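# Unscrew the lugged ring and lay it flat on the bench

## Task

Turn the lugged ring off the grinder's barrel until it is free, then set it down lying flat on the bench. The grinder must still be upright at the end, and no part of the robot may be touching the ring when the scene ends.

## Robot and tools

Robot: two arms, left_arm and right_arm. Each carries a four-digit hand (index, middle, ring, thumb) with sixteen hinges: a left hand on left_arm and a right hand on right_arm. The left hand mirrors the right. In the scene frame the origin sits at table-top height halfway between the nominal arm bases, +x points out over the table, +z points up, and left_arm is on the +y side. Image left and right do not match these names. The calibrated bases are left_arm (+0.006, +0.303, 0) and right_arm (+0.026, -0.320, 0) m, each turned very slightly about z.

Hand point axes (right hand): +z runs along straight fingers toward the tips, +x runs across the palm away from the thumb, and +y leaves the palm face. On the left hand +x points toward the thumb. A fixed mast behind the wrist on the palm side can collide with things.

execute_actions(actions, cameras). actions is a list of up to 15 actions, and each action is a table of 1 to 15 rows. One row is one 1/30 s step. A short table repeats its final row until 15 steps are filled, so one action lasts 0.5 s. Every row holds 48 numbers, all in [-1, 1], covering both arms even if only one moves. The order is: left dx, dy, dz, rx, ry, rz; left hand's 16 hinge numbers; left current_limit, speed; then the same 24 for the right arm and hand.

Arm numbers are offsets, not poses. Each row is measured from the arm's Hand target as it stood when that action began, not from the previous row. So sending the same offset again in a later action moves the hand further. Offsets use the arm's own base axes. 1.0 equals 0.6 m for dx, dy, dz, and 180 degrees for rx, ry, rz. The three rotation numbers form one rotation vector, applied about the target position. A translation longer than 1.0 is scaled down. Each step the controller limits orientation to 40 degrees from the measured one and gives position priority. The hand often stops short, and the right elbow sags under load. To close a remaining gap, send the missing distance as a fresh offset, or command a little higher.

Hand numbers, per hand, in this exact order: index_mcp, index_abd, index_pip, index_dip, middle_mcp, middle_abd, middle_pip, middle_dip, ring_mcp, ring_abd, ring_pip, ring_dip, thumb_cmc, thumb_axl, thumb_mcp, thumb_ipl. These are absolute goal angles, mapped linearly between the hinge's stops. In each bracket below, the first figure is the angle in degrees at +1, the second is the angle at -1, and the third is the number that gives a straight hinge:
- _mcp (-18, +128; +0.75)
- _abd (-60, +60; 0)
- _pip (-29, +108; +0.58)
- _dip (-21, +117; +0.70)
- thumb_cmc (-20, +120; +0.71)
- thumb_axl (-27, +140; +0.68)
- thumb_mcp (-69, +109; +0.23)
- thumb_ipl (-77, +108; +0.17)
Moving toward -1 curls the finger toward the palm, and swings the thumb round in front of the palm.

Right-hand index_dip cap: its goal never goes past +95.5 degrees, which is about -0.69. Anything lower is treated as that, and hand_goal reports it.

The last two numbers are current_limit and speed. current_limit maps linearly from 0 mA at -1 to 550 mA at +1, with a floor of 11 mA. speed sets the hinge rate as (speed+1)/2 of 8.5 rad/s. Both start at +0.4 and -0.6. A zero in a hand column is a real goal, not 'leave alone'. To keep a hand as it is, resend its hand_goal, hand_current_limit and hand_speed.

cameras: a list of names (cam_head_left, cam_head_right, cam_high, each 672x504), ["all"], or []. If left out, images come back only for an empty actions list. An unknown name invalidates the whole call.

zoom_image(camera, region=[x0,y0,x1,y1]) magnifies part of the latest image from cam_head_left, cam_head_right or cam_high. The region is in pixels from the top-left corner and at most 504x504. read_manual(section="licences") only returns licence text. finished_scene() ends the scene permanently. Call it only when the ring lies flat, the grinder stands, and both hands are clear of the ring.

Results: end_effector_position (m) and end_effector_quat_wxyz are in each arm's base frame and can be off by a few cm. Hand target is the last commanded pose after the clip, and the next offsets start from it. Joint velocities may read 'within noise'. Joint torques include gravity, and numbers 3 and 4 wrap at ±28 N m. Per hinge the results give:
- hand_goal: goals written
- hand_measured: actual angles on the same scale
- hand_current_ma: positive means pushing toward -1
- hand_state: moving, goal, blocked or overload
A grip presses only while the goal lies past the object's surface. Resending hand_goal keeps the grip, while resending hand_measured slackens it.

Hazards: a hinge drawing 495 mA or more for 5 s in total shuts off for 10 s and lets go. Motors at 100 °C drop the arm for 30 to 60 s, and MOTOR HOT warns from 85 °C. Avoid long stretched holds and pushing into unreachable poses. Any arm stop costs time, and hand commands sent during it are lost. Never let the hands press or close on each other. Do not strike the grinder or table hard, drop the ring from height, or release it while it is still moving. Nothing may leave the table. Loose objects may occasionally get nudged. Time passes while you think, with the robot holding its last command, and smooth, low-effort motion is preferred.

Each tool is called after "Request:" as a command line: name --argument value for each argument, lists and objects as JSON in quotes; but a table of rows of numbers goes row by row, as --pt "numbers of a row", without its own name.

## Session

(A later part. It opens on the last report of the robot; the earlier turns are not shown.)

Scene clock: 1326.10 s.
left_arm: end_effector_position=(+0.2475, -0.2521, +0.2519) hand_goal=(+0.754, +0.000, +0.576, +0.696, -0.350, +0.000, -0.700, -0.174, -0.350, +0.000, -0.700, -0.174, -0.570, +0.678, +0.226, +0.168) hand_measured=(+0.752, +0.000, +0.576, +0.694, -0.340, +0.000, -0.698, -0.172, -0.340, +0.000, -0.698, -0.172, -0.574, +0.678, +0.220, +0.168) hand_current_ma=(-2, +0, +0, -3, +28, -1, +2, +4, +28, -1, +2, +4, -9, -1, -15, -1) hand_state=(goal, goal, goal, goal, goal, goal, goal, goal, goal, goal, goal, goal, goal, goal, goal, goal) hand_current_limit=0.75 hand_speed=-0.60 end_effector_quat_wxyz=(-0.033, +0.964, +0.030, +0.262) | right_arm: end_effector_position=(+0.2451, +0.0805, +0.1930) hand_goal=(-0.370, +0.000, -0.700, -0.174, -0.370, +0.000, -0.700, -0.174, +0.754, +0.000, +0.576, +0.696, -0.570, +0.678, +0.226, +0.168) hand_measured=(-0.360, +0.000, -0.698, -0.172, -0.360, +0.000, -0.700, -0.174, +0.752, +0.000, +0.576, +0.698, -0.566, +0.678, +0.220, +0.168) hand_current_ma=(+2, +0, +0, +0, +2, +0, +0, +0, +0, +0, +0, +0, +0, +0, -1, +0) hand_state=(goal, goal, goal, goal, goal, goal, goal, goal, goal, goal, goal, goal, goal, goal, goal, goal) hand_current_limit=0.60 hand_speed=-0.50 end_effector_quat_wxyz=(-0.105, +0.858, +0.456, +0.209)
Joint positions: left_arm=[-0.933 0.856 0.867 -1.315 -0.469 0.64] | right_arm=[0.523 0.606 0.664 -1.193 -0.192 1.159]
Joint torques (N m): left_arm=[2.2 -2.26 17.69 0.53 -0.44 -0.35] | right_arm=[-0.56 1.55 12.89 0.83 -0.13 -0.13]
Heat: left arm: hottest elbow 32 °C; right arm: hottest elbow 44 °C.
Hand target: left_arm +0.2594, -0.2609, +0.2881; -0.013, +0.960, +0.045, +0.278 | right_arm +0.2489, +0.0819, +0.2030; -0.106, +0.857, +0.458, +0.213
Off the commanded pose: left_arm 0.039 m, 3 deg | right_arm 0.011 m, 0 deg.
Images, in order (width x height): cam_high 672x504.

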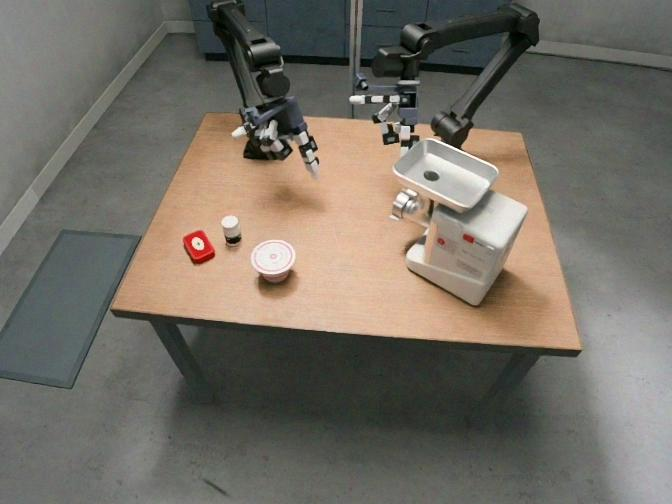

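Request:
zoom_image --camera "cam_high" --region '[370, 100, 440, 200]'

Scaled by 5.040 from the camera's 672x504 image, which has a finer 960x720 frame.

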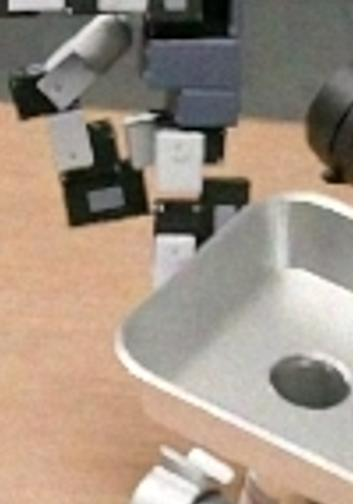

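Request:
zoom_image --camera "cam_high" --region '[375, 85, 435, 165]'

Scaled by 6.300 from the camera's 672x504 image, which has a finer 960x720 frame.

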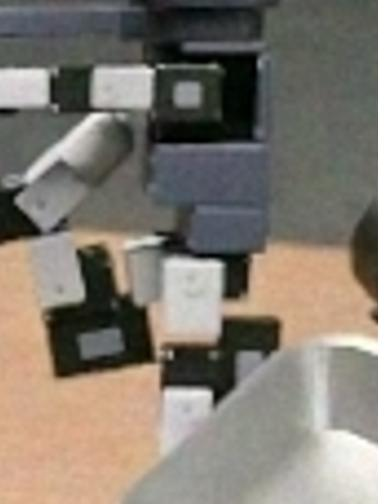

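Request:
execute_actions --actions '[[[-0.018,-0.028,-0.105,0,0,0,0.754,0,0.576,0.696,-0.35,0,-0.7,-0.174,-0.35,0,-0.7,-0.174,-0.571,0.678,0.226,0.168,0.75,-0.6,0,0,0,0,0,0,-0.37,0,-0.7,-0.174,-0.37,0,-0.7,-0.174,0.754,0,0.576,0.696,-0.571,0.678,0.226,0.168,0.6,-0.5]]]' --cameras '["all"]'

Request:
zoom_image --camera "cam_high" --region '[370, 120, 450, 230]'

Request:
zoom_image --camera "cam_head_right" --region '[290, 180, 370, 260]'

Scene clock: 1348.93 s.
left_arm: end_effector_position=(+0.2455, -0.2758, +0.2249) hand_goal=(+0.754, +0.000, +0.576, +0.696, -0.350, +0.000, -0.700, -0.174, -0.350, +0.000, -0.700, -0.174, -0.570, +0.678, +0.226, +0.168) hand_measured=(+0.754, +0.000, +0.576, +0.694, -0.340, +0.000, -0.698, -0.172, -0.340, +0.000, -0.698, -0.172, -0.574, +0.678, +0.220, +0.168) hand_current_ma=(-1, -1, +0, -3, +28, -1, +2, +4, +27, -1, +2, +4, -9, -1, -15, -1) hand_state=(goal, goal, goal, goal, goal, goal, goal, goal, goal, goal, goal, goal, goal, goal, goal, goal) hand_current_limit=0.75 hand_speed=-0.60 end_effector_quat_wxyz=(-0.018, +0.961, +0.038, +0.274) | right_arm: end_effector_position=(+0.2451, +0.0805, +0.1930) hand_goal=(-0.370, +0.000, -0.700, -0.174, -0.370, +0.000, -0.700, -0.174, +0.754, +0.000, +0.576, +0.696, -0.570, +0.678, +0.226, +0.168) hand_measured=(-0.360, +0.000, -0.698, -0.172, -0.360, +0.000, -0.700, -0.174, +0.752, +0.000, +0.576, +0.698, -0.566, +0.678, +0.220, +0.168) hand_current_ma=(+2, +0, +0, +0, +2, +0, +0, +0, +0, +0, +0, +0, +0, +0, -1, +0) hand_state=(goal, goal, goal, goal, goal, goal, goal, goal, goal, goal, goal, goal, goal, goal, goal, goal) hand_current_limit=0.60 hand_speed=-0.50 end_effector_quat_wxyz=(-0.105, +0.858, +0.456, +0.209)
Joint positions: left_arm=[-1.004 0.9 0.805 -1.206 -0.492 0.556] | right_arm=[0.523 0.606 0.664 -1.193 -0.192 1.159]
Joint torques (N m): left_arm=[1.67 -3.14 10.41 1.84 -0.47 -0.34] | right_arm=[-0.73 1.44 12.86 0.99 -0.14 -0.15]
Motor temperatures (°C): left_arm=[23 27 40 25 24 23] | right_arm=[22 23 44 23 22 21]
Heat: left arm: hottest elbow 40 °C; right arm: hottest elbow 44 °C.
Hand target: left_arm +0.2486, -0.2778, +0.2250; -0.013, +0.960, +0.045, +0.278 | right_arm +0.2489, +0.0819, +0.2030; -0.106, +0.857, +0.458, +0.213
Off the commanded pose: left_arm 0.004 m, 1 deg | right_arm 0.011 m, 0 deg.

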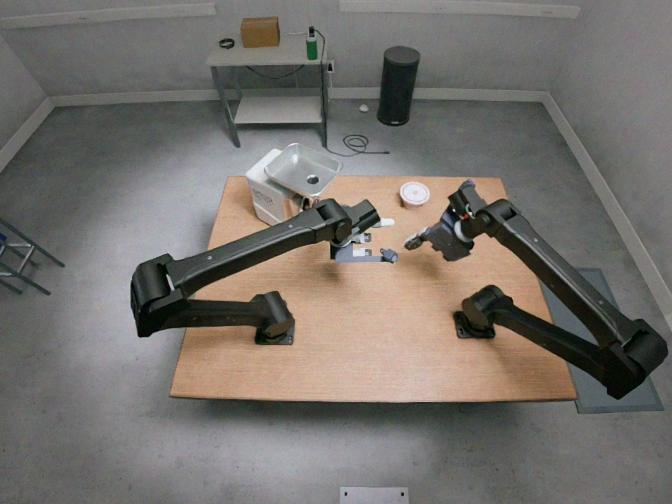

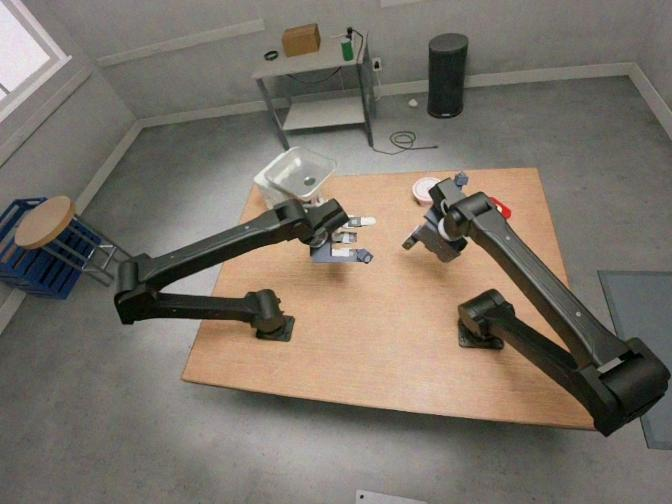

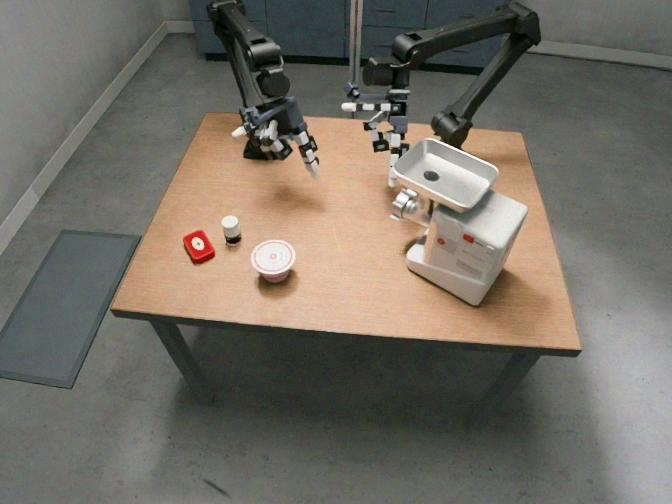

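Scaled by 4.582 from the camera's 672x504 image, which has a finer 960x720 frame.

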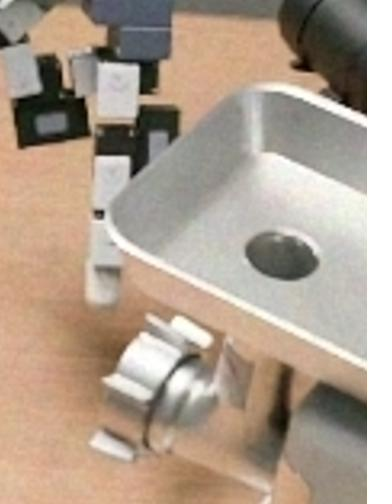

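Scaled by 6.300 from the camera's 672x504 image, which has a finer 960x720 frame.

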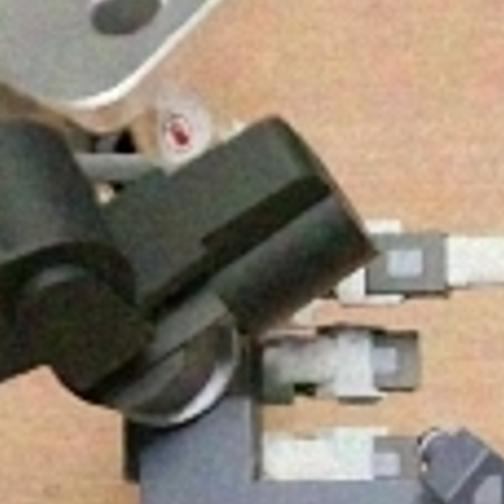

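Request:
execute_actions --actions '[[[0.0,0.0,0.12,0,0,0,0.754,0,0.576,0.696,-0.35,0,-0.7,-0.174,-0.35,0,-0.7,-0.174,-0.571,0.678,0.226,0.168,0.75,-0.6,0,0,0,0,0,0,-0.37,0,-0.7,-0.174,-0.37,0,-0.7,-0.174,0.754,0,0.576,0.696,-0.571,0.678,0.226,0.168,0.6,-0.5]],[[0.018,0.028,-0.045,0,0,0,0.754,0,0.576,0.696,-0.35,0,-0.7,-0.174,-0.35,0,-0.7,-0.174,-0.571,0.678,0.226,0.168,0.75,-0.6,0,0,0,0,0,0,-0.37,0,-0.7,-0.174,-0.37,0,-0.7,-0.174,0.754,0,0.576,0.696,-0.571,0.678,0.226,0.168,0.6,-0.5]]]' --cameras '["cam_high"]'

Request:
zoom_image --camera "cam_high" --region '[370, 120, 450, 230]'

Scene clock: 1376.53 s.
left_arm: end_effector_position=(+0.2604, -0.2602, +0.2695) hand_goal=(+0.754, +0.000, +0.576, +0.696, -0.350, +0.000, -0.700, -0.174, -0.350, +0.000, -0.700, -0.174, -0.570, +0.678, +0.226, +0.168) hand_measured=(+0.752, +0.000, +0.576, +0.694, -0.340, +0.000, -0.698, -0.172, -0.340, +0.000, -0.698, -0.172, -0.576, +0.678, +0.220, +0.168) hand_current_ma=(-4, -1, +0, -3, +28, -1, +2, +4, +27, -1, +2, +4, -12, -1, -15, -1) hand_state=(goal, goal, goal, goal, goal, goal, goal, goal, goal, goal, goal, goal, goal, goal, goal, goal) hand_current_limit=0.75 hand_speed=-0.60 end_effector_quat_wxyz=(-0.021, +0.961, +0.048, +0.273) | right_arm: end_effector_position=(+0.2451, +0.0805, +0.1930) hand_goal=(-0.370, +0.000, -0.700, -0.174, -0.370, +0.000, -0.700, -0.174, +0.754, +0.000, +0.576, +0.696, -0.570, +0.678, +0.226, +0.168) hand_measured=(-0.360, +0.000, -0.698, -0.172, -0.360, +0.000, -0.700, -0.174, +0.752, +0.000, +0.576, +0.698, -0.566, +0.678, +0.220, +0.168) hand_current_ma=(+2, +0, +0, +0, +2, +0, +0, +0, +0, +0, +0, +0, +0, +0, -1, +0) hand_state=(goal, goal, goal, goal, goal, goal, goal, goal, goal, goal, goal, goal, goal, goal, goal, goal) hand_current_limit=0.60 hand_speed=-0.50 end_effector_quat_wxyz=(-0.105, +0.858, +0.456, +0.209)
Joint positions: left_arm=[-0.926 0.879 0.909 -1.302 -0.475 0.618] | right_arm=[0.523 0.606 0.664 -1.193 -0.192 1.159]
Joint torques (N m): left_arm=[1.55 -4.25 9.85 1.94 -0.24 -0.14] | right_arm=[-0.85 0.79 12.74 0.8 -0.13 -0.14]
Heat: left arm: hottest elbow 38 °C; right arm: hottest elbow 44 °C.
Hand target: left_arm +0.2594, -0.2610, +0.2700; -0.013, +0.960, +0.045, +0.278 | right_arm +0.2489, +0.0819, +0.2030; -0.106, +0.857, +0.458, +0.213
Off the commanded pose: left_arm 0.001 m, 1 deg | right_arm 0.011 m, 0 deg.
Images, in order (width x height): cam_high 672x504.

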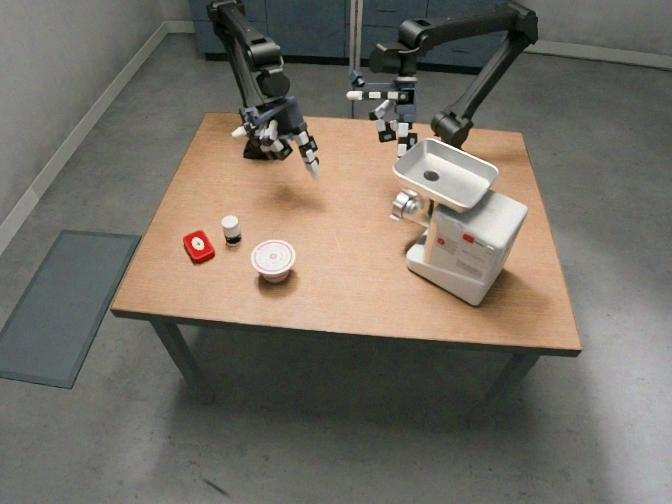

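Scaled by 4.582 from the camera's 672x504 image, which has a finer 960x720 frame.

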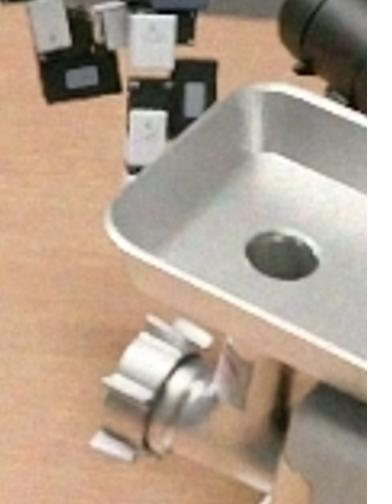

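Request:
execute_actions --actions '[[[0.0,0.0,0.07,0,0,0,0.754,0,0.576,0.696,-0.35,0,-0.7,-0.174,-0.35,0,-0.7,-0.174,-0.571,0.678,0.226,0.168,0.75,-0.6,0,0,0,0,0,0,-0.37,0,-0.7,-0.174,-0.37,0,-0.7,-0.174,0.754,0,0.576,0.696,-0.571,0.678,0.226,0.168,0.6,-0.5]],[[0.0637,0.05,0.0,0,0,0,0.754,0,0.576,0.696,-0.35,0,-0.7,-0.174,-0.35,0,-0.7,-0.174,-0.571,0.678,0.226,0.168,0.75,-0.6,0,0,0,0,0,0,-0.37,0,-0.7,-0.174,-0.37,0,-0.7,-0.174,0.754,0,0.576,0.696,-0.571,0.678,0.226,0.168,0.6,-0.5]],[[0,0,-0.06,0,0,0,0.754,0,0.576,0.696,-0.35,0,-0.7,-0.174,-0.35,0,-0.7,-0.174,-0.571,0.678,0.226,0.168,0.75,-0.6,0,0,0,0,0,0,-0.37,0,-0.7,-0.174,-0.37,0,-0.7,-0.174,0.754,0,0.576,0.696,-0.571,0.678,0.226,0.168,0.6,-0.5]]]' --cameras '["cam_high"]'

Request:
zoom_image --camera "cam_high" --region '[380, 165, 430, 225]'

Scene clock: 1409.93 s.
left_arm: end_effector_position=(+0.2964, -0.2260, +0.2706) hand_goal=(+0.754, +0.000, +0.576, +0.696, -0.350, +0.000, -0.700, -0.174, -0.350, +0.000, -0.700, -0.174, -0.570, +0.678, +0.226, +0.168) hand_measured=(+0.756, -0.004, +0.576, +0.694, -0.340, +0.000, -0.698, -0.172, -0.340, +0.000, -0.698, -0.172, -0.574, +0.678, +0.220, +0.168) hand_current_ma=(+3, -7, +0, -3, +28, -1, +2, +4, +27, -1, +2, +4, -11, -1, -15, -1) hand_state=(goal, goal, goal, goal, goal, goal, goal, goal, goal, goal, goal, goal, goal, goal, goal, goal) hand_current_limit=0.75 hand_speed=-0.60 end_effector_quat_wxyz=(-0.024, +0.963, +0.052, +0.264) | right_arm: end_effector_position=(+0.2451, +0.0805, +0.1930) hand_goal=(-0.370, +0.000, -0.700, -0.174, -0.370, +0.000, -0.700, -0.174, +0.754, +0.000, +0.576, +0.696, -0.570, +0.678, +0.226, +0.168) hand_measured=(-0.360, +0.000, -0.698, -0.172, -0.360, +0.000, -0.700, -0.174, +0.752, +0.000, +0.576, +0.698, -0.566, +0.678, +0.220, +0.168) hand_current_ma=(+2, +0, +0, +0, +2, +0, +0, +0, +0, +0, +0, +0, +0, +0, -1, +0) hand_state=(goal, goal, goal, goal, goal, goal, goal, goal, goal, goal, goal, goal, goal, goal, goal, goal) hand_current_limit=0.60 hand_speed=-0.50 end_effector_quat_wxyz=(-0.105, +0.858, +0.456, +0.209)
Joint positions: left_arm=[-0.714 0.87 0.91 -1.24 -0.397 0.824] | right_arm=[0.523 0.606 0.664 -1.193 -0.192 1.159]
Joint torques (N m): left_arm=[1.08 -4.13 10.54 2.65 -0.3 -0.08] | right_arm=[-0.67 0.79 12.81 0.81 -0.09 -0.15]
Heat: left arm: hottest elbow 36 °C; right arm: hottest elbow 44 °C.
Hand target: left_arm +0.2976, -0.2310, +0.2760; -0.013, +0.960, +0.045, +0.278 | right_arm +0.2489, +0.0819, +0.2030; -0.106, +0.857, +0.458, +0.213
Off the commanded pose: left_arm 0.008 m, 2 deg | right_arm 0.011 m, 0 deg.
Images, in order (width x height): cam_high 672x504.

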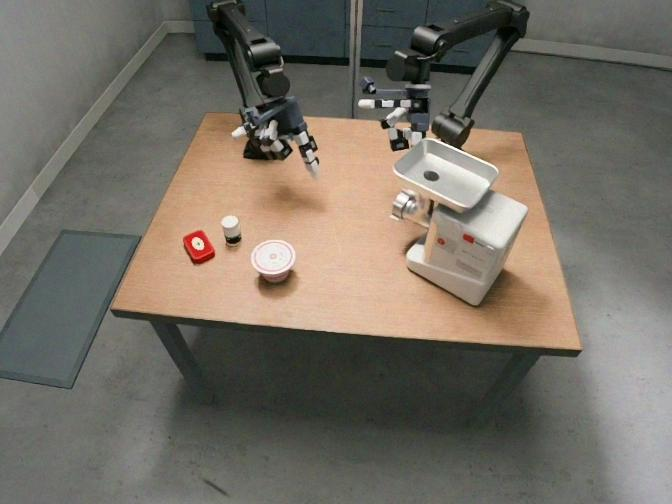

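Scaled by 8.400 from the camera's 672x504 image, which has a finer 960x720 frame.

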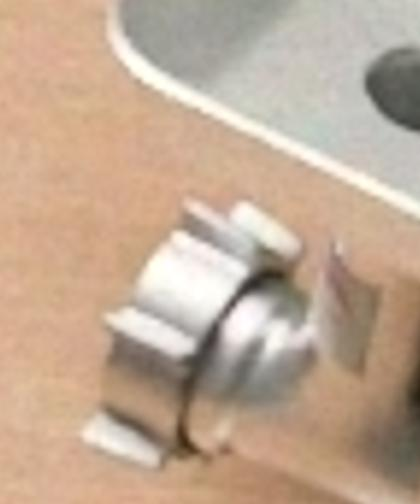

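Request:
execute_actions --actions '[[[0.004,-0.008,-0.022,0,0,0,0.754,0,0.576,0.696,-0.35,0,-0.7,-0.174,-0.35,0,-0.7,-0.174,-0.571,0.678,0.226,0.168,0.75,-0.6,0,0,0,0,0,0,-0.37,0,-0.7,-0.174,-0.37,0,-0.7,-0.174,0.754,0,0.576,0.696,-0.571,0.678,0.226,0.168,0.6,-0.5]]]' --cameras '["cam_high"]'

Request:
zoom_image --camera "cam_high" --region '[395, 170, 430, 210]'

Scene clock: 1413.93 s.
left_arm: end_effector_position=(+0.2992, -0.2313, +0.2654) hand_goal=(+0.754, +0.000, +0.576, +0.696, -0.350, +0.000, -0.700, -0.174, -0.350, +0.000, -0.700, -0.174, -0.570, +0.678, +0.226, +0.168) hand_measured=(+0.754, -0.004, +0.576, +0.694, -0.340, +0.000, -0.698, -0.172, -0.340, +0.000, -0.698, -0.172, -0.574, +0.678, +0.220, +0.168) hand_current_ma=(+2, -7, +0, -3, +28, -1, +2, +4, +27, -1, +2, +4, -11, -1, -15, -1) hand_state=(goal, goal, goal, goal, goal, goal, goal, goal, goal, goal, goal, goal, goal, goal, goal, goal) hand_current_limit=0.75 hand_speed=-0.60 end_effector_quat_wxyz=(-0.015, +0.961, +0.051, +0.273) | right_arm: end_effector_position=(+0.2451, +0.0805, +0.1930) hand_goal=(-0.370, +0.000, -0.700, -0.174, -0.370, +0.000, -0.700, -0.174, +0.754, +0.000, +0.576, +0.696, -0.570, +0.678, +0.226, +0.168) hand_measured=(-0.360, +0.000, -0.698, -0.172, -0.360, +0.000, -0.700, -0.174, +0.752, +0.000, +0.576, +0.698, -0.566, +0.678, +0.220, +0.168) hand_current_ma=(+2, +0, +0, +0, +2, +0, +0, +0, +0, +0, +0, +0, +0, +0, -1, +0) hand_state=(goal, goal, goal, goal, goal, goal, goal, goal, goal, goal, goal, goal, goal, goal, goal, goal) hand_current_limit=0.60 hand_speed=-0.50 end_effector_quat_wxyz=(-0.105, +0.858, +0.456, +0.209)
Joint positions: left_arm=[-0.721 0.87 0.885 -1.19 -0.399 0.824] | right_arm=[0.523 0.606 0.664 -1.193 -0.192 1.159]
Joint torques (N m): left_arm=[0.97 -2.96 10.33 2.26 -0.33 -0.16] | right_arm=[-0.91 0.85 12.89 0.75 -0.14 -0.16]
Heat: left arm: hottest elbow 36 °C; right arm: hottest elbow 44 °C.
Hand target: left_arm +0.3000, -0.2358, +0.2629; -0.013, +0.960, +0.045, +0.278 | right_arm +0.2489, +0.0819, +0.2030; -0.106, +0.857, +0.458, +0.213
Off the commanded pose: left_arm 0.005 m, 1 deg | right_arm 0.011 m, 0 deg.
Images, in order (width x height): cam_high 672x504.

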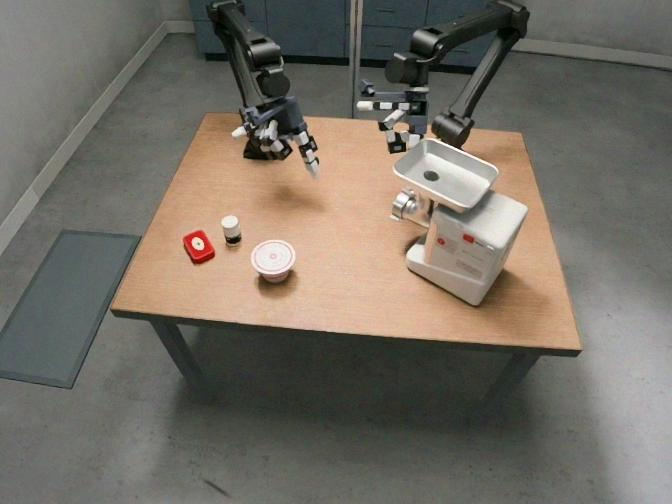

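Scaled by 12.600 from the camera's 672x504 image, which has a finer 960x720 frame.

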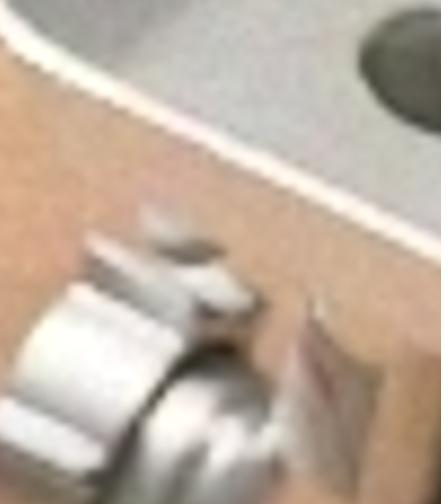

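Request:
zoom_image --camera "cam_high" --region '[370, 80, 450, 190]'

Scaled by 4.582 from the camera's 672x504 image, which has a finer 960x720 frame.

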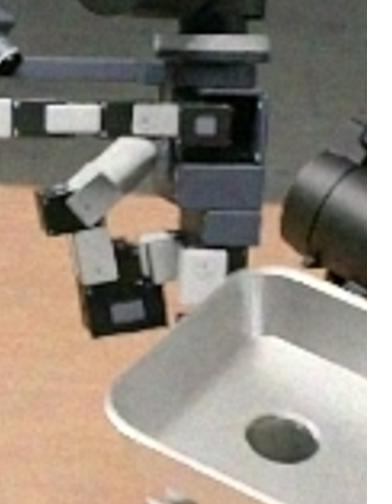

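Request:
execute_actions --actions '[[[-0.001,0.0107,-0.02,0,0,0,0.754,0,0.576,0.696,-0.35,0,-0.7,-0.174,-0.35,0,-0.7,-0.174,-0.571,0.678,0.226,0.168,0.75,-0.6,0,0,0,0,0,0,-0.37,0,-0.7,-0.174,-0.37,0,-0.7,-0.174,0.754,0,0.576,0.696,-0.571,0.678,0.226,0.168,0.6,-0.5]]]' --cameras '["cam_high"]'

Request:
zoom_image --camera "cam_high" --region '[395, 170, 430, 210]'

Scene clock: 1446.63 s.
left_arm: end_effector_position=(+0.2980, -0.2304, +0.2556) hand_goal=(+0.754, +0.000, +0.576, +0.696, -0.350, +0.000, -0.700, -0.174, -0.350, +0.000, -0.700, -0.174, -0.570, +0.678, +0.226, +0.168) hand_measured=(+0.760, -0.006, +0.580, +0.696, -0.340, +0.000, -0.698, -0.172, -0.340, +0.000, -0.698, -0.172, -0.574, +0.678, +0.220, +0.168) hand_current_ma=(+13, -12, +8, +1, +28, -1, +2, +4, +27, -1, +2, +4, -11, -1, -15, -1) hand_state=(goal, goal, goal, goal, goal, goal, goal, goal, goal, goal, goal, goal, goal, goal, goal, goal) hand_current_limit=0.75 hand_speed=-0.60 end_effector_quat_wxyz=(-0.015, +0.960, +0.046, +0.275) | right_arm: end_effector_position=(+0.2451, +0.0805, +0.1930) hand_goal=(-0.370, +0.000, -0.700, -0.174, -0.370, +0.000, -0.700, -0.174, +0.754, +0.000, +0.576, +0.696, -0.570, +0.678, +0.226, +0.168) hand_measured=(-0.360, +0.000, -0.698, -0.172, -0.360, +0.000, -0.700, -0.174, +0.752, +0.000, +0.576, +0.698, -0.566, +0.678, +0.220, +0.168) hand_current_ma=(+2, +0, +0, +0, +2, +0, +0, +0, +0, +0, +0, +0, +0, +0, -1, +0) hand_state=(goal, goal, goal, goal, goal, goal, goal, goal, goal, goal, goal, goal, goal, goal, goal, goal) hand_current_limit=0.60 hand_speed=-0.50 end_effector_quat_wxyz=(-0.105, +0.858, +0.456, +0.209)
Joint positions: left_arm=[-0.718 0.863 0.854 -1.159 -0.399 0.838] | right_arm=[0.523 0.606 0.664 -1.193 -0.192 1.159]
Joint torques (N m): left_arm=[2.26 -3.49 9.58 2.29 -0.09 -0.13] | right_arm=[-0.67 1.38 12.79 0.72 -0.11 -0.16]
Motor temperatures (°C): left_arm=[23 27 35 25 24 23] | right_arm=[22 23 44 23 22 21]
Heat: left arm: hottest elbow 35 °C; right arm: hottest elbow 44 °C.
Hand target: left_arm +0.2994, -0.2293, +0.2508; -0.013, +0.960, +0.045, +0.278 | right_arm +0.2489, +0.0819, +0.2030; -0.106, +0.857, +0.458, +0.213
Off the commanded pose: left_arm 0.005 m, 0 deg | right_arm 0.011 m, 0 deg.
Images, in order (width x height): cam_high 672x504.

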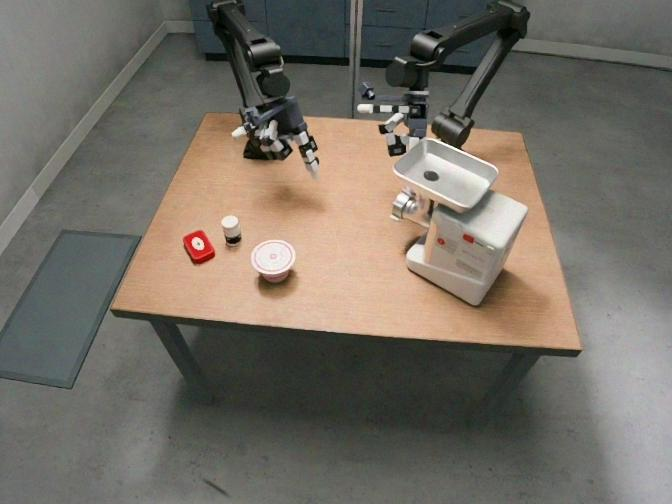

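Scaled by 12.600 from the camera's 672x504 image, which has a finer 960x720 frame.

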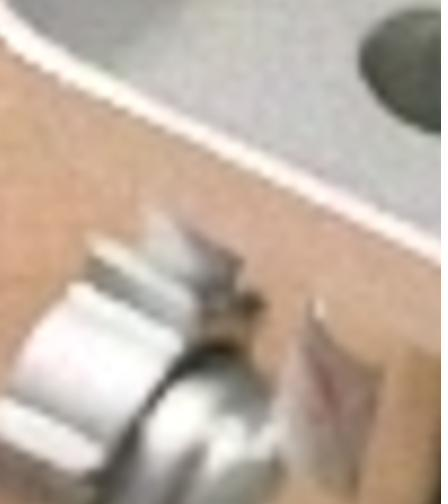

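Request:
execute_actions --actions '[[[0,0,-0.05,0,0,0,0.754,0,0.576,0.696,-0.35,0,-0.7,-0.174,-0.35,0,-0.7,-0.174,-0.571,0.678,0.226,0.168,0.75,-0.6,0,0,0,0,0,0,-0.37,0,-0.7,-0.174,-0.37,0,-0.7,-0.174,0.754,0,0.576,0.696,-0.571,0.678,0.226,0.168,0.6,-0.5]]]' --cameras '[]'

Request:
execute_actions --actions '[[[0,0,-0.05,0,0.015,0,0.754,0,0.576,0.696,-0.35,0,-0.7,-0.174,-0.35,0,-0.7,-0.174,-0.571,0.678,0.226,0.168,0.75,-0.6,0,0,0,0,0,0,-0.37,0,-0.7,-0.174,-0.37,0,-0.7,-0.174,0.754,0,0.576,0.696,-0.571,0.678,0.226,0.168,0.6,-0.5]]]' --cameras '["cam_high"]'

Request:
zoom_image --camera "cam_high" --region '[380, 165, 430, 225]'

Scene clock: 1450.30 s.
left_arm: end_effector_position=(+0.2970, -0.2305, +0.2536) hand_goal=(+0.754, +0.000, +0.576, +0.696, -0.350, +0.000, -0.700, -0.174, -0.350, +0.000, -0.700, -0.174, -0.570, +0.678, +0.226, +0.168) hand_measured=(+0.774, -0.044, +0.590, +0.700, -0.340, +0.000, -0.698, -0.172, -0.340, +0.000, -0.698, -0.172, -0.574, +0.678, +0.220, +0.168) hand_current_ma=(+61, -125, +38, +7, +28, -1, +2, +4, +27, -1, +2, +4, -11, -1, -15, -1) hand_state=(goal, blocked, goal, goal, goal, goal, goal, goal, goal, goal, goal, goal, goal, goal, goal, goal) hand_current_limit=0.75 hand_speed=-0.60 end_effector_quat_wxyz=(+0.005, +0.954, +0.051, +0.296) | right_arm: end_effector_position=(+0.2451, +0.0805, +0.1930) hand_goal=(-0.370, +0.000, -0.700, -0.174, -0.370, +0.000, -0.700, -0.174, +0.754, +0.000, +0.576, +0.696, -0.570, +0.678, +0.226, +0.168) hand_measured=(-0.360, +0.000, -0.698, -0.172, -0.360, +0.000, -0.700, -0.174, +0.752, +0.000, +0.576, +0.698, -0.566, +0.678, +0.220, +0.168) hand_current_ma=(+2, +0, +0, +0, +2, +0, +0, +0, +0, +0, +0, +0, +0, +0, -1, +0) hand_state=(goal, goal, goal, goal, goal, goal, goal, goal, goal, goal, goal, goal, goal, goal, goal, goal) hand_current_limit=0.60 hand_speed=-0.50 end_effector_quat_wxyz=(-0.105, +0.858, +0.456, +0.209)
Joint positions: left_arm=[-0.721 0.825 0.804 -1.087 -0.4 0.839] | right_arm=[0.523 0.606 0.664 -1.193 -0.192 1.159]
Joint torques (N m): left_arm=[2.43 0.03 7.24 2.58 0 -0.15] | right_arm=[-0.85 0.5 12.79 0.75 -0.08 -0.11]
Heat: left arm: hottest elbow 35 °C; right arm: hottest elbow 44 °C.
Hand target: left_arm +0.2993, -0.2294, +0.2208; -0.013, +0.960, +0.045, +0.278 | right_arm +0.2489, +0.0819, +0.2030; -0.106, +0.857, +0.458, +0.213
Off the commanded pose: left_arm 0.033 m, 3 deg | right_arm 0.011 m, 0 deg.
No camera images: "cameras" was empty.

Scene clock: 1451.00 s.
left_arm: end_effector_position=(+0.2964, -0.2349, +0.2537) hand_goal=(+0.754, +0.000, +0.576, +0.696, -0.350, +0.000, -0.700, -0.174, -0.350, +0.000, -0.700, -0.174, -0.570, +0.678, +0.226, +0.168) hand_measured=(+0.802, -0.050, +0.616, +0.708, -0.340, +0.000, -0.698, -0.172, -0.340, +0.000, -0.698, -0.172, -0.574, +0.678, +0.220, +0.168) hand_current_ma=(+180, -144, +131, +34, +28, -1, +2, +4, +27, -1, +2, +4, -11, -1, -15, -1) hand_state=(blocked, blocked, blocked, goal, goal, goal, goal, goal, goal, goal, goal, goal, goal, goal, goal, goal) hand_current_limit=0.75 hand_speed=-0.60 end_effector_quat_wxyz=(+0.022, +0.953, +0.051, +0.299) | right_arm: end_effector_position=(+0.2451, +0.0805, +0.1930) hand_goal=(-0.370, +0.000, -0.700, -0.174, -0.370, +0.000, -0.700, -0.174, +0.754, +0.000, +0.576, +0.696, -0.570, +0.678, +0.226, +0.168) hand_measured=(-0.360, +0.000, -0.698, -0.172, -0.360, +0.000, -0.700, -0.174, +0.752, +0.000, +0.576, +0.698, -0.566, +0.678, +0.220, +0.168) hand_current_ma=(+2, +0, +0, +0, +2, +0, +0, +0, +0, +0, +0, +0, +0, +0, -1, +0) hand_state=(goal, goal, goal, goal, goal, goal, goal, goal, goal, goal, goal, goal, goal, goal, goal, goal) hand_current_limit=0.60 hand_speed=-0.50 end_effector_quat_wxyz=(-0.105, +0.858, +0.456, +0.209)
Joint positions: left_arm=[-0.72 0.816 0.788 -1.053 -0.377 0.839] | right_arm=[0.523 0.606 0.664 -1.193 -0.192 1.159]
Joint torques (N m): left_arm=[3.6 2.43 4.48 2.39 0.45 -0.13] | right_arm=[-0.91 1.32 12.74 0.91 -0.12 -0.15]
Heat: left arm: hottest elbow 35 °C; right arm: hottest elbow 44 °C.
Hand target: left_arm +0.2993, -0.2294, +0.1907; -0.014, +0.966, +0.045, +0.255 | right_arm +0.2489, +0.0819, +0.2030; -0.106, +0.857, +0.458, +0.213
Off the commanded pose: left_arm 0.063 m, 7 deg | right_arm 0.011 m, 0 deg.
Images, in order (width x height): cam_high 672x504.

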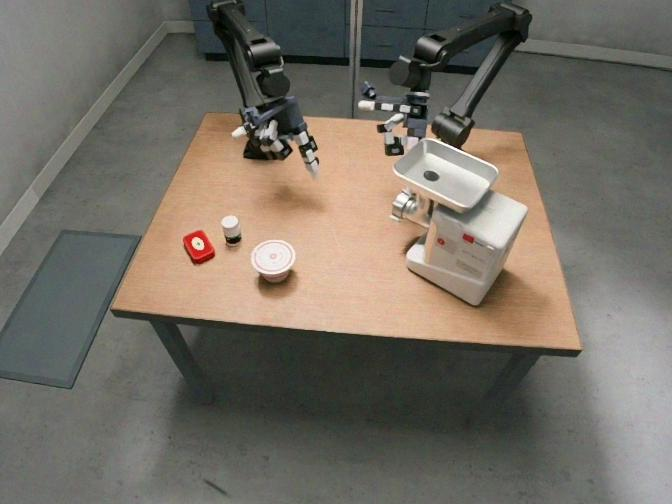

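Scaled by 8.400 from the camera's 672x504 image, which has a finer 960x720 frame.

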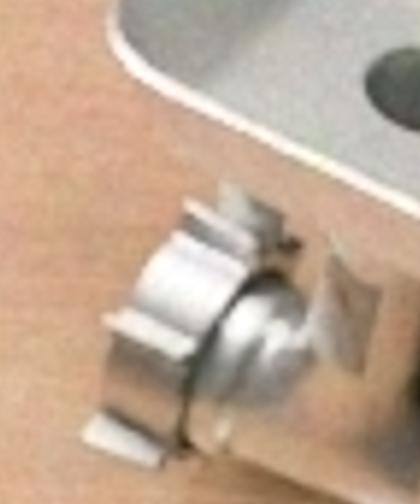

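Request:
execute_actions --actions '[[[0,0.005,-0.05,0,0.015,0,0.754,0,0.576,0.696,-0.35,0,-0.7,-0.174,-0.35,0,-0.7,-0.174,-0.571,0.678,0.226,0.168,0.75,-0.6,0,0,0,0,0,0,-0.37,0,-0.7,-0.174,-0.37,0,-0.7,-0.174,0.754,0,0.576,0.696,-0.571,0.678,0.226,0.168,0.6,-0.5]]]' --cameras '["cam_high"]'

Request:
zoom_image --camera "cam_high" --region '[380, 165, 430, 225]'

Scene clock: 1453.67 s.
left_arm: end_effector_position=(+0.2953, -0.2365, +0.2545) hand_goal=(+0.754, +0.000, +0.576, +0.696, -0.350, +0.000, -0.700, -0.174, -0.350, +0.000, -0.700, -0.174, -0.570, +0.678, +0.226, +0.168) hand_measured=(+0.824, -0.052, +0.638, +0.718, -0.340, +0.000, -0.698, -0.172, -0.340, +0.000, -0.698, -0.172, -0.574, +0.678, +0.220, +0.168) hand_current_ma=(+274, -153, +221, +66, +28, -1, +2, +4, +27, -1, +2, +4, -11, -1, -15, -1) hand_state=(blocked, blocked, blocked, blocked, goal, goal, goal, goal, goal, goal, goal, goal, goal, goal, goal, goal) hand_current_limit=0.75 hand_speed=-0.60 end_effector_quat_wxyz=(+0.042, +0.951, +0.051, +0.301) | right_arm: end_effector_position=(+0.2451, +0.0805, +0.1930) hand_goal=(-0.370, +0.000, -0.700, -0.174, -0.370, +0.000, -0.700, -0.174, +0.754, +0.000, +0.576, +0.696, -0.570, +0.678, +0.226, +0.168) hand_measured=(-0.360, +0.000, -0.698, -0.172, -0.360, +0.000, -0.700, -0.174, +0.752, +0.000, +0.576, +0.698, -0.566, +0.678, +0.220, +0.168) hand_current_ma=(+2, +0, +0, +0, +2, +0, +0, +0, +0, +0, +0, +0, +0, +0, -1, +0) hand_state=(goal, goal, goal, goal, goal, goal, goal, goal, goal, goal, goal, goal, goal, goal, goal, goal) hand_current_limit=0.60 hand_speed=-0.50 end_effector_quat_wxyz=(-0.105, +0.858, +0.456, +0.209)
Joint positions: left_arm=[-0.706 0.798 0.769 -1.018 -0.343 0.851] | right_arm=[0.523 0.606 0.664 -1.193 -0.192 1.159]
Joint torques (N m): left_arm=[4.54 4.89 1.99 2 0.65 -0.14] | right_arm=[-0.38 0.91 12.83 0.92 -0.12 -0.14]
Heat: left arm: hottest elbow 35 °C; right arm: hottest elbow 44 °C.
Hand target: left_arm +0.2994, -0.2264, +0.1608; -0.015, +0.972, +0.044, +0.232 | right_arm +0.2489, +0.0819, +0.2030; -0.106, +0.857, +0.458, +0.213
Off the commanded pose: left_arm 0.094 m, 11 deg | right_arm 0.011 m, 0 deg.
Images, in order (width x height): cam_high 672x504.

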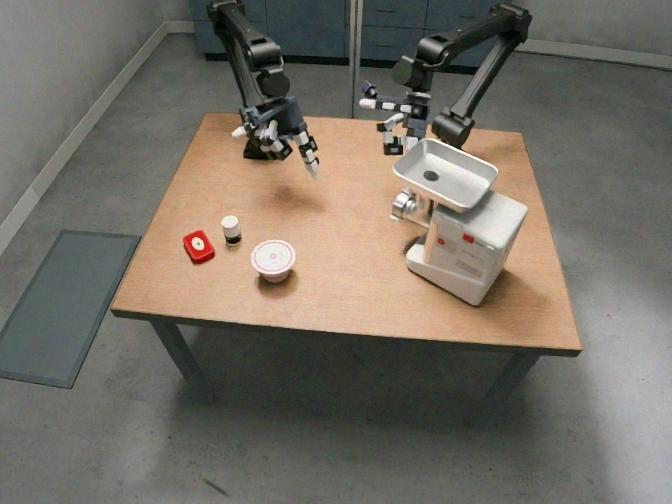

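Scaled by 8.400 from the camera's 672x504 image, which has a finer 960x720 frame.

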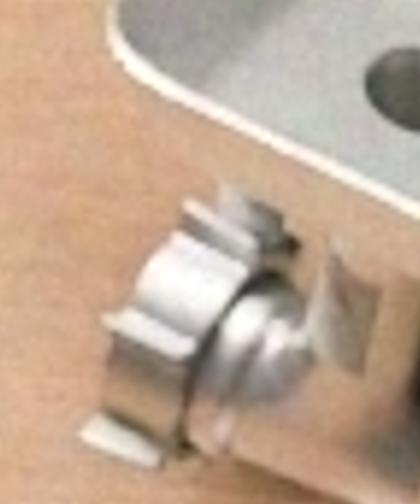

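Request:
execute_actions --actions '[[[-0.042,0.027,-0.02,0,0.0,0,0.754,0,0.576,0.696,-0.35,0,-0.7,-0.174,-0.35,0,-0.7,-0.174,-0.571,0.678,0.226,0.168,0.75,-0.6,0,0,0,0,0,0,-0.37,0,-0.7,-0.174,-0.37,0,-0.7,-0.174,0.754,0,0.576,0.696,-0.571,0.678,0.226,0.168,0.6,-0.5]]]' --cameras '["cam_high"]'

Request:
zoom_image --camera "cam_high" --region '[380, 165, 430, 225]'

Scene clock: 1458.77 s.
left_arm: end_effector_position=(+0.2807, -0.2222, +0.2454) hand_goal=(+0.754, +0.000, +0.576, +0.696, -0.350, +0.000, -0.700, -0.174, -0.350, +0.000, -0.700, -0.174, -0.570, +0.678, +0.226, +0.168) hand_measured=(+0.776, +0.052, +0.604, +0.702, -0.340, +0.000, -0.698, -0.172, -0.340, +0.000, -0.698, -0.172, -0.574, +0.678, +0.220, +0.168) hand_current_ma=(+70, +152, +83, +16, +28, -1, +2, +4, +27, -1, +2, +4, -11, -1, -15, -1) hand_state=(blocked, blocked, blocked, goal, goal, goal, goal, goal, goal, goal, goal, goal, goal, goal, goal, goal) hand_current_limit=0.75 hand_speed=-0.60 end_effector_quat_wxyz=(+0.048, +0.947, +0.054, +0.312) | right_arm: end_effector_position=(+0.2451, +0.0805, +0.1930) hand_goal=(-0.370, +0.000, -0.700, -0.174, -0.370, +0.000, -0.700, -0.174, +0.754, +0.000, +0.576, +0.696, -0.570, +0.678, +0.226, +0.168) hand_measured=(-0.360, +0.000, -0.698, -0.172, -0.360, +0.000, -0.700, -0.174, +0.752, +0.000, +0.576, +0.698, -0.566, +0.678, +0.220, +0.168) hand_current_ma=(+2, +0, +0, +0, +2, +0, +0, +0, +0, +0, +0, +0, +0, +0, -1, +0) hand_state=(goal, goal, goal, goal, goal, goal, goal, goal, goal, goal, goal, goal, goal, goal, goal, goal) hand_current_limit=0.60 hand_speed=-0.50 end_effector_quat_wxyz=(-0.105, +0.858, +0.456, +0.209)
Joint positions: left_arm=[-0.706 0.716 0.698 -1.003 -0.35 0.851] | right_arm=[0.523 0.606 0.664 -1.193 -0.192 1.159]
Joint torques (N m): left_arm=[3.43 5.13 2 0.5 0.69 -0.28] | right_arm=[-0.38 1.49 12.78 0.85 -0.11 -0.16]
Heat: left arm: hottest elbow 34 °C; right arm: hottest elbow 45 °C.
Hand target: left_arm +0.2742, -0.2102, +0.1489; -0.015, +0.972, +0.044, +0.232 | right_arm +0.2489, +0.0819, +0.2030; -0.106, +0.857, +0.458, +0.213
Off the commanded pose: left_arm 0.098 m, 12 deg | right_arm 0.011 m, 0 deg.
Images, in order (width x height): cam_high 672x504.

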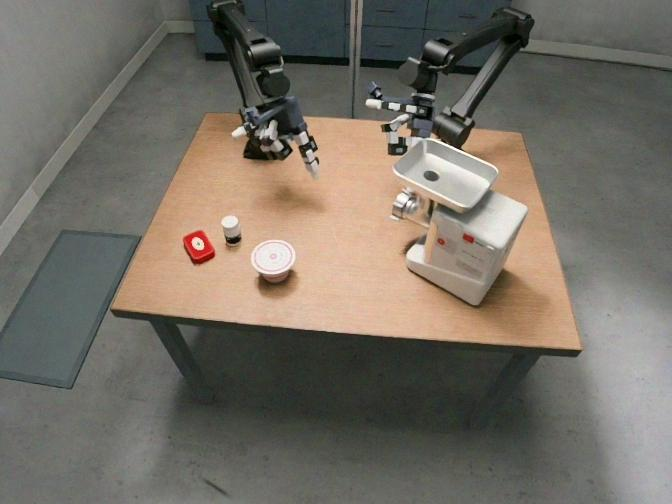

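Scaled by 8.400 from the camera's 672x504 image, which has a finer 960x720 frame.

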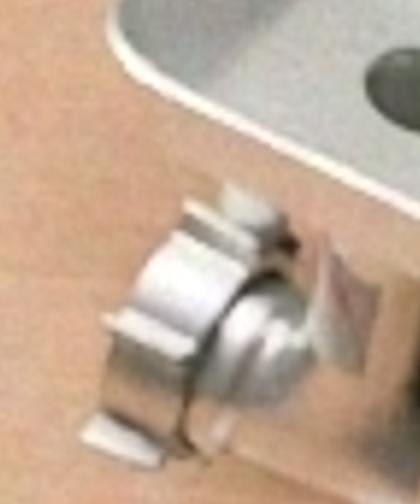

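Request:
execute_actions --actions '[[[-0.014,0.009,-0.05,0,0.0,0,0.754,0,0.576,0.696,-0.35,0,-0.7,-0.174,-0.35,0,-0.7,-0.174,-0.571,0.678,0.226,0.168,0.75,-0.6,0,0,0,0,0,0,-0.37,0,-0.7,-0.174,-0.37,0,-0.7,-0.174,0.754,0,0.576,0.696,-0.571,0.678,0.226,0.168,0.6,-0.5]]]' --cameras '["cam_high"]'

Request:
zoom_image --camera "cam_high" --region '[380, 165, 430, 225]'

Scene clock: 1464.23 s.
left_arm: end_effector_position=(+0.2748, -0.2155, +0.2377) hand_goal=(+0.754, +0.000, +0.576, +0.696, -0.350, +0.000, -0.700, -0.174, -0.350, +0.000, -0.700, -0.174, -0.570, +0.678, +0.226, +0.168) hand_measured=(+0.764, +0.070, +0.586, +0.696, -0.340, +0.000, -0.698, -0.172, -0.340, +0.000, -0.698, -0.172, -0.574, +0.678, +0.220, +0.168) hand_current_ma=(+24, +221, +26, +0, +28, -1, +2, +4, +27, -1, +2, +4, -11, -1, -15, -1) hand_state=(goal, blocked, goal, goal, goal, goal, goal, goal, goal, goal, goal, goal, goal, goal, goal, goal) hand_current_limit=0.75 hand_speed=-0.60 end_effector_quat_wxyz=(+0.058, +0.941, +0.058, +0.327) | right_arm: end_effector_position=(+0.2451, +0.0805, +0.1930) hand_goal=(-0.370, +0.000, -0.700, -0.174, -0.370, +0.000, -0.700, -0.174, +0.754, +0.000, +0.576, +0.696, -0.570, +0.678, +0.226, +0.168) hand_measured=(-0.360, +0.000, -0.698, -0.172, -0.360, +0.000, -0.700, -0.174, +0.752, +0.000, +0.576, +0.698, -0.566, +0.678, +0.220, +0.168) hand_current_ma=(+2, +0, +0, +0, +2, +0, +0, +0, +0, +0, +0, +0, +0, +0, -1, +0) hand_state=(goal, goal, goal, goal, goal, goal, goal, goal, goal, goal, goal, goal, goal, goal, goal, goal) hand_current_limit=0.60 hand_speed=-0.50 end_effector_quat_wxyz=(-0.105, +0.858, +0.456, +0.209)
Joint positions: left_arm=[-0.707 0.664 0.64 -0.96 -0.358 0.849] | right_arm=[0.523 0.606 0.664 -1.193 -0.192 1.159]
Joint torques (N m): left_arm=[3.08 6.83 -0.31 0.57 0.9 -0.34] | right_arm=[-0.85 0.97 12.82 0.85 -0.13 -0.15]
Heat: left arm: hottest elbow 34 °C; right arm: hottest elbow 45 °C.
Hand target: left_arm +0.2657, -0.2047, +0.1188; -0.015, +0.972, +0.044, +0.232 | right_arm +0.2489, +0.0819, +0.2030; -0.106, +0.857, +0.458, +0.213
Off the commanded pose: left_arm 0.120 m, 14 deg | right_arm 0.011 m, 0 deg.
Images, in order (width x height): cam_high 672x504.

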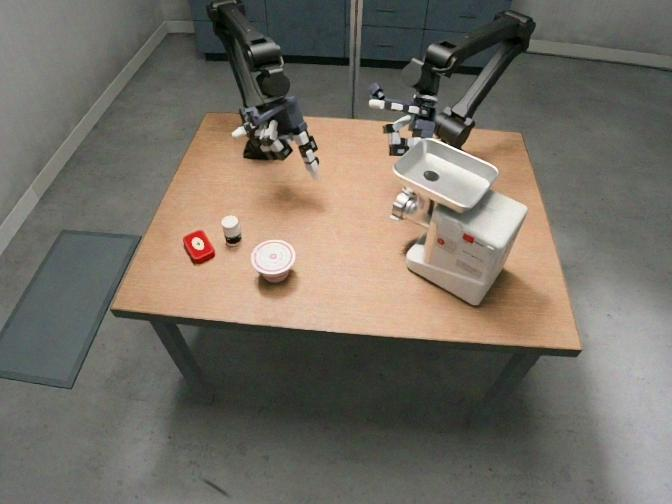

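Scaled by 8.400 from the camera's 672x504 image, which has a finer 960x720 frame.

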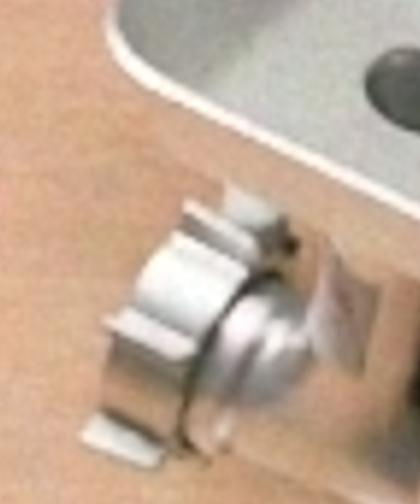

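Request:
execute_actions --actions '[[[0,0,-0.013,0.044,0.066,0.0,0.754,0,0.576,0.696,-0.35,0,-0.7,-0.174,-0.35,0,-0.7,-0.174,-0.571,0.678,0.226,0.168,0.75,-0.6,0,0,0,0,0,0,-0.37,0,-0.7,-0.174,-0.37,0,-0.7,-0.174,0.754,0,0.576,0.696,-0.571,0.678,0.226,0.168,0.6,-0.5]]]' --cameras '["cam_high"]'

Request:
zoom_image --camera "cam_high" --region '[380, 165, 430, 225]'

Scene clock: 1476.93 s.
left_arm: end_effector_position=(+0.2743, -0.2173, +0.2310) hand_goal=(+0.754, +0.000, +0.576, +0.696, -0.350, +0.000, -0.700, -0.174, -0.350, +0.000, -0.700, -0.174, -0.570, +0.678, +0.226, +0.168) hand_measured=(+0.734, +0.270, +0.552, +0.678, -0.340, +0.000, -0.698, -0.172, -0.340, +0.000, -0.698, -0.172, -0.576, +0.678, +0.220, +0.168) hand_current_ma=(-61, +481, -74, -51, +28, -1, +2, +4, +27, -1, +2, +4, -12, -1, -15, -1) hand_state=(goal, blocked, blocked, goal, goal, goal, goal, goal, goal, goal, goal, goal, goal, goal, goal, goal) hand_current_limit=0.75 hand_speed=-0.60 end_effector_quat_wxyz=(-0.001, +0.969, +0.043, +0.244) | right_arm: end_effector_position=(+0.2451, +0.0805, +0.1930) hand_goal=(-0.370, +0.000, -0.700, -0.174, -0.370, +0.000, -0.700, -0.174, +0.754, +0.000, +0.576, +0.696, -0.570, +0.678, +0.226, +0.168) hand_measured=(-0.360, +0.000, -0.698, -0.172, -0.360, +0.000, -0.700, -0.174, +0.752, +0.000, +0.576, +0.698, -0.566, +0.678, +0.220, +0.168) hand_current_ma=(+2, +0, +0, +0, +2, +0, +0, +0, +0, +0, +0, +0, +0, +0, -1, +0) hand_state=(goal, goal, goal, goal, goal, goal, goal, goal, goal, goal, goal, goal, goal, goal, goal, goal) hand_current_limit=0.60 hand_speed=-0.50 end_effector_quat_wxyz=(-0.105, +0.858, +0.456, +0.209)
Joint positions: left_arm=[-0.696 0.8 0.776 -1.171 -0.327 0.849] | right_arm=[0.523 0.606 0.664 -1.193 -0.192 1.159]
Joint torques (N m): left_arm=[3.55 8.7 0.8 -0.28 0.83 -0.18] | right_arm=[-0.62 1.14 12.82 0.75 -0.11 -0.14]
Heat: left arm: hottest elbow 33 °C; right arm: hottest elbow 45 °C.
Hand target: left_arm +0.2658, -0.2048, +0.1111; -0.086, +0.987, +0.027, +0.133 | right_arm +0.2489, +0.0819, +0.2030; -0.106, +0.857, +0.458, +0.213
Off the commanded pose: left_arm 0.121 m, 16 deg | right_arm 0.011 m, 0 deg.
Images, in order (width x height): cam_high 672x504.

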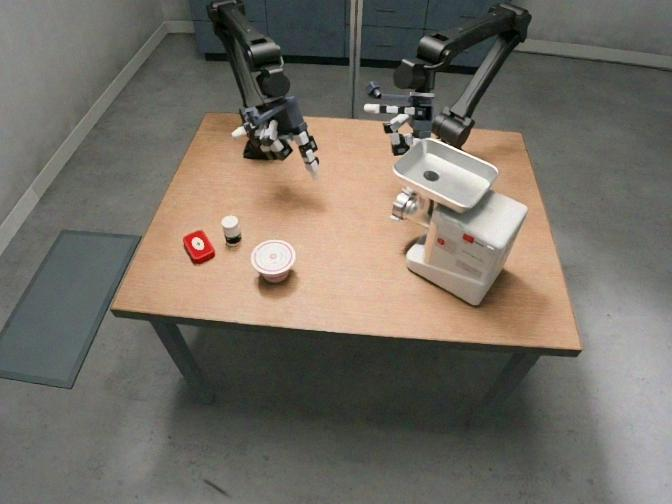

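Scaled by 8.400 from the camera's 672x504 image, which has a finer 960x720 frame.

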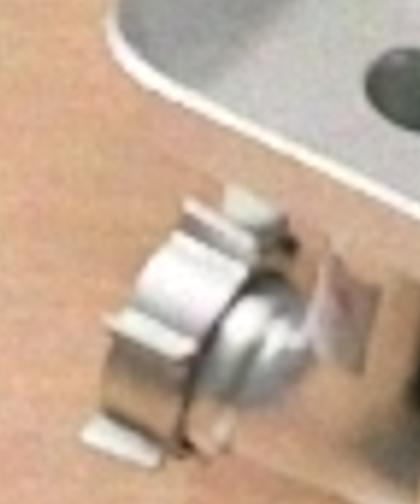

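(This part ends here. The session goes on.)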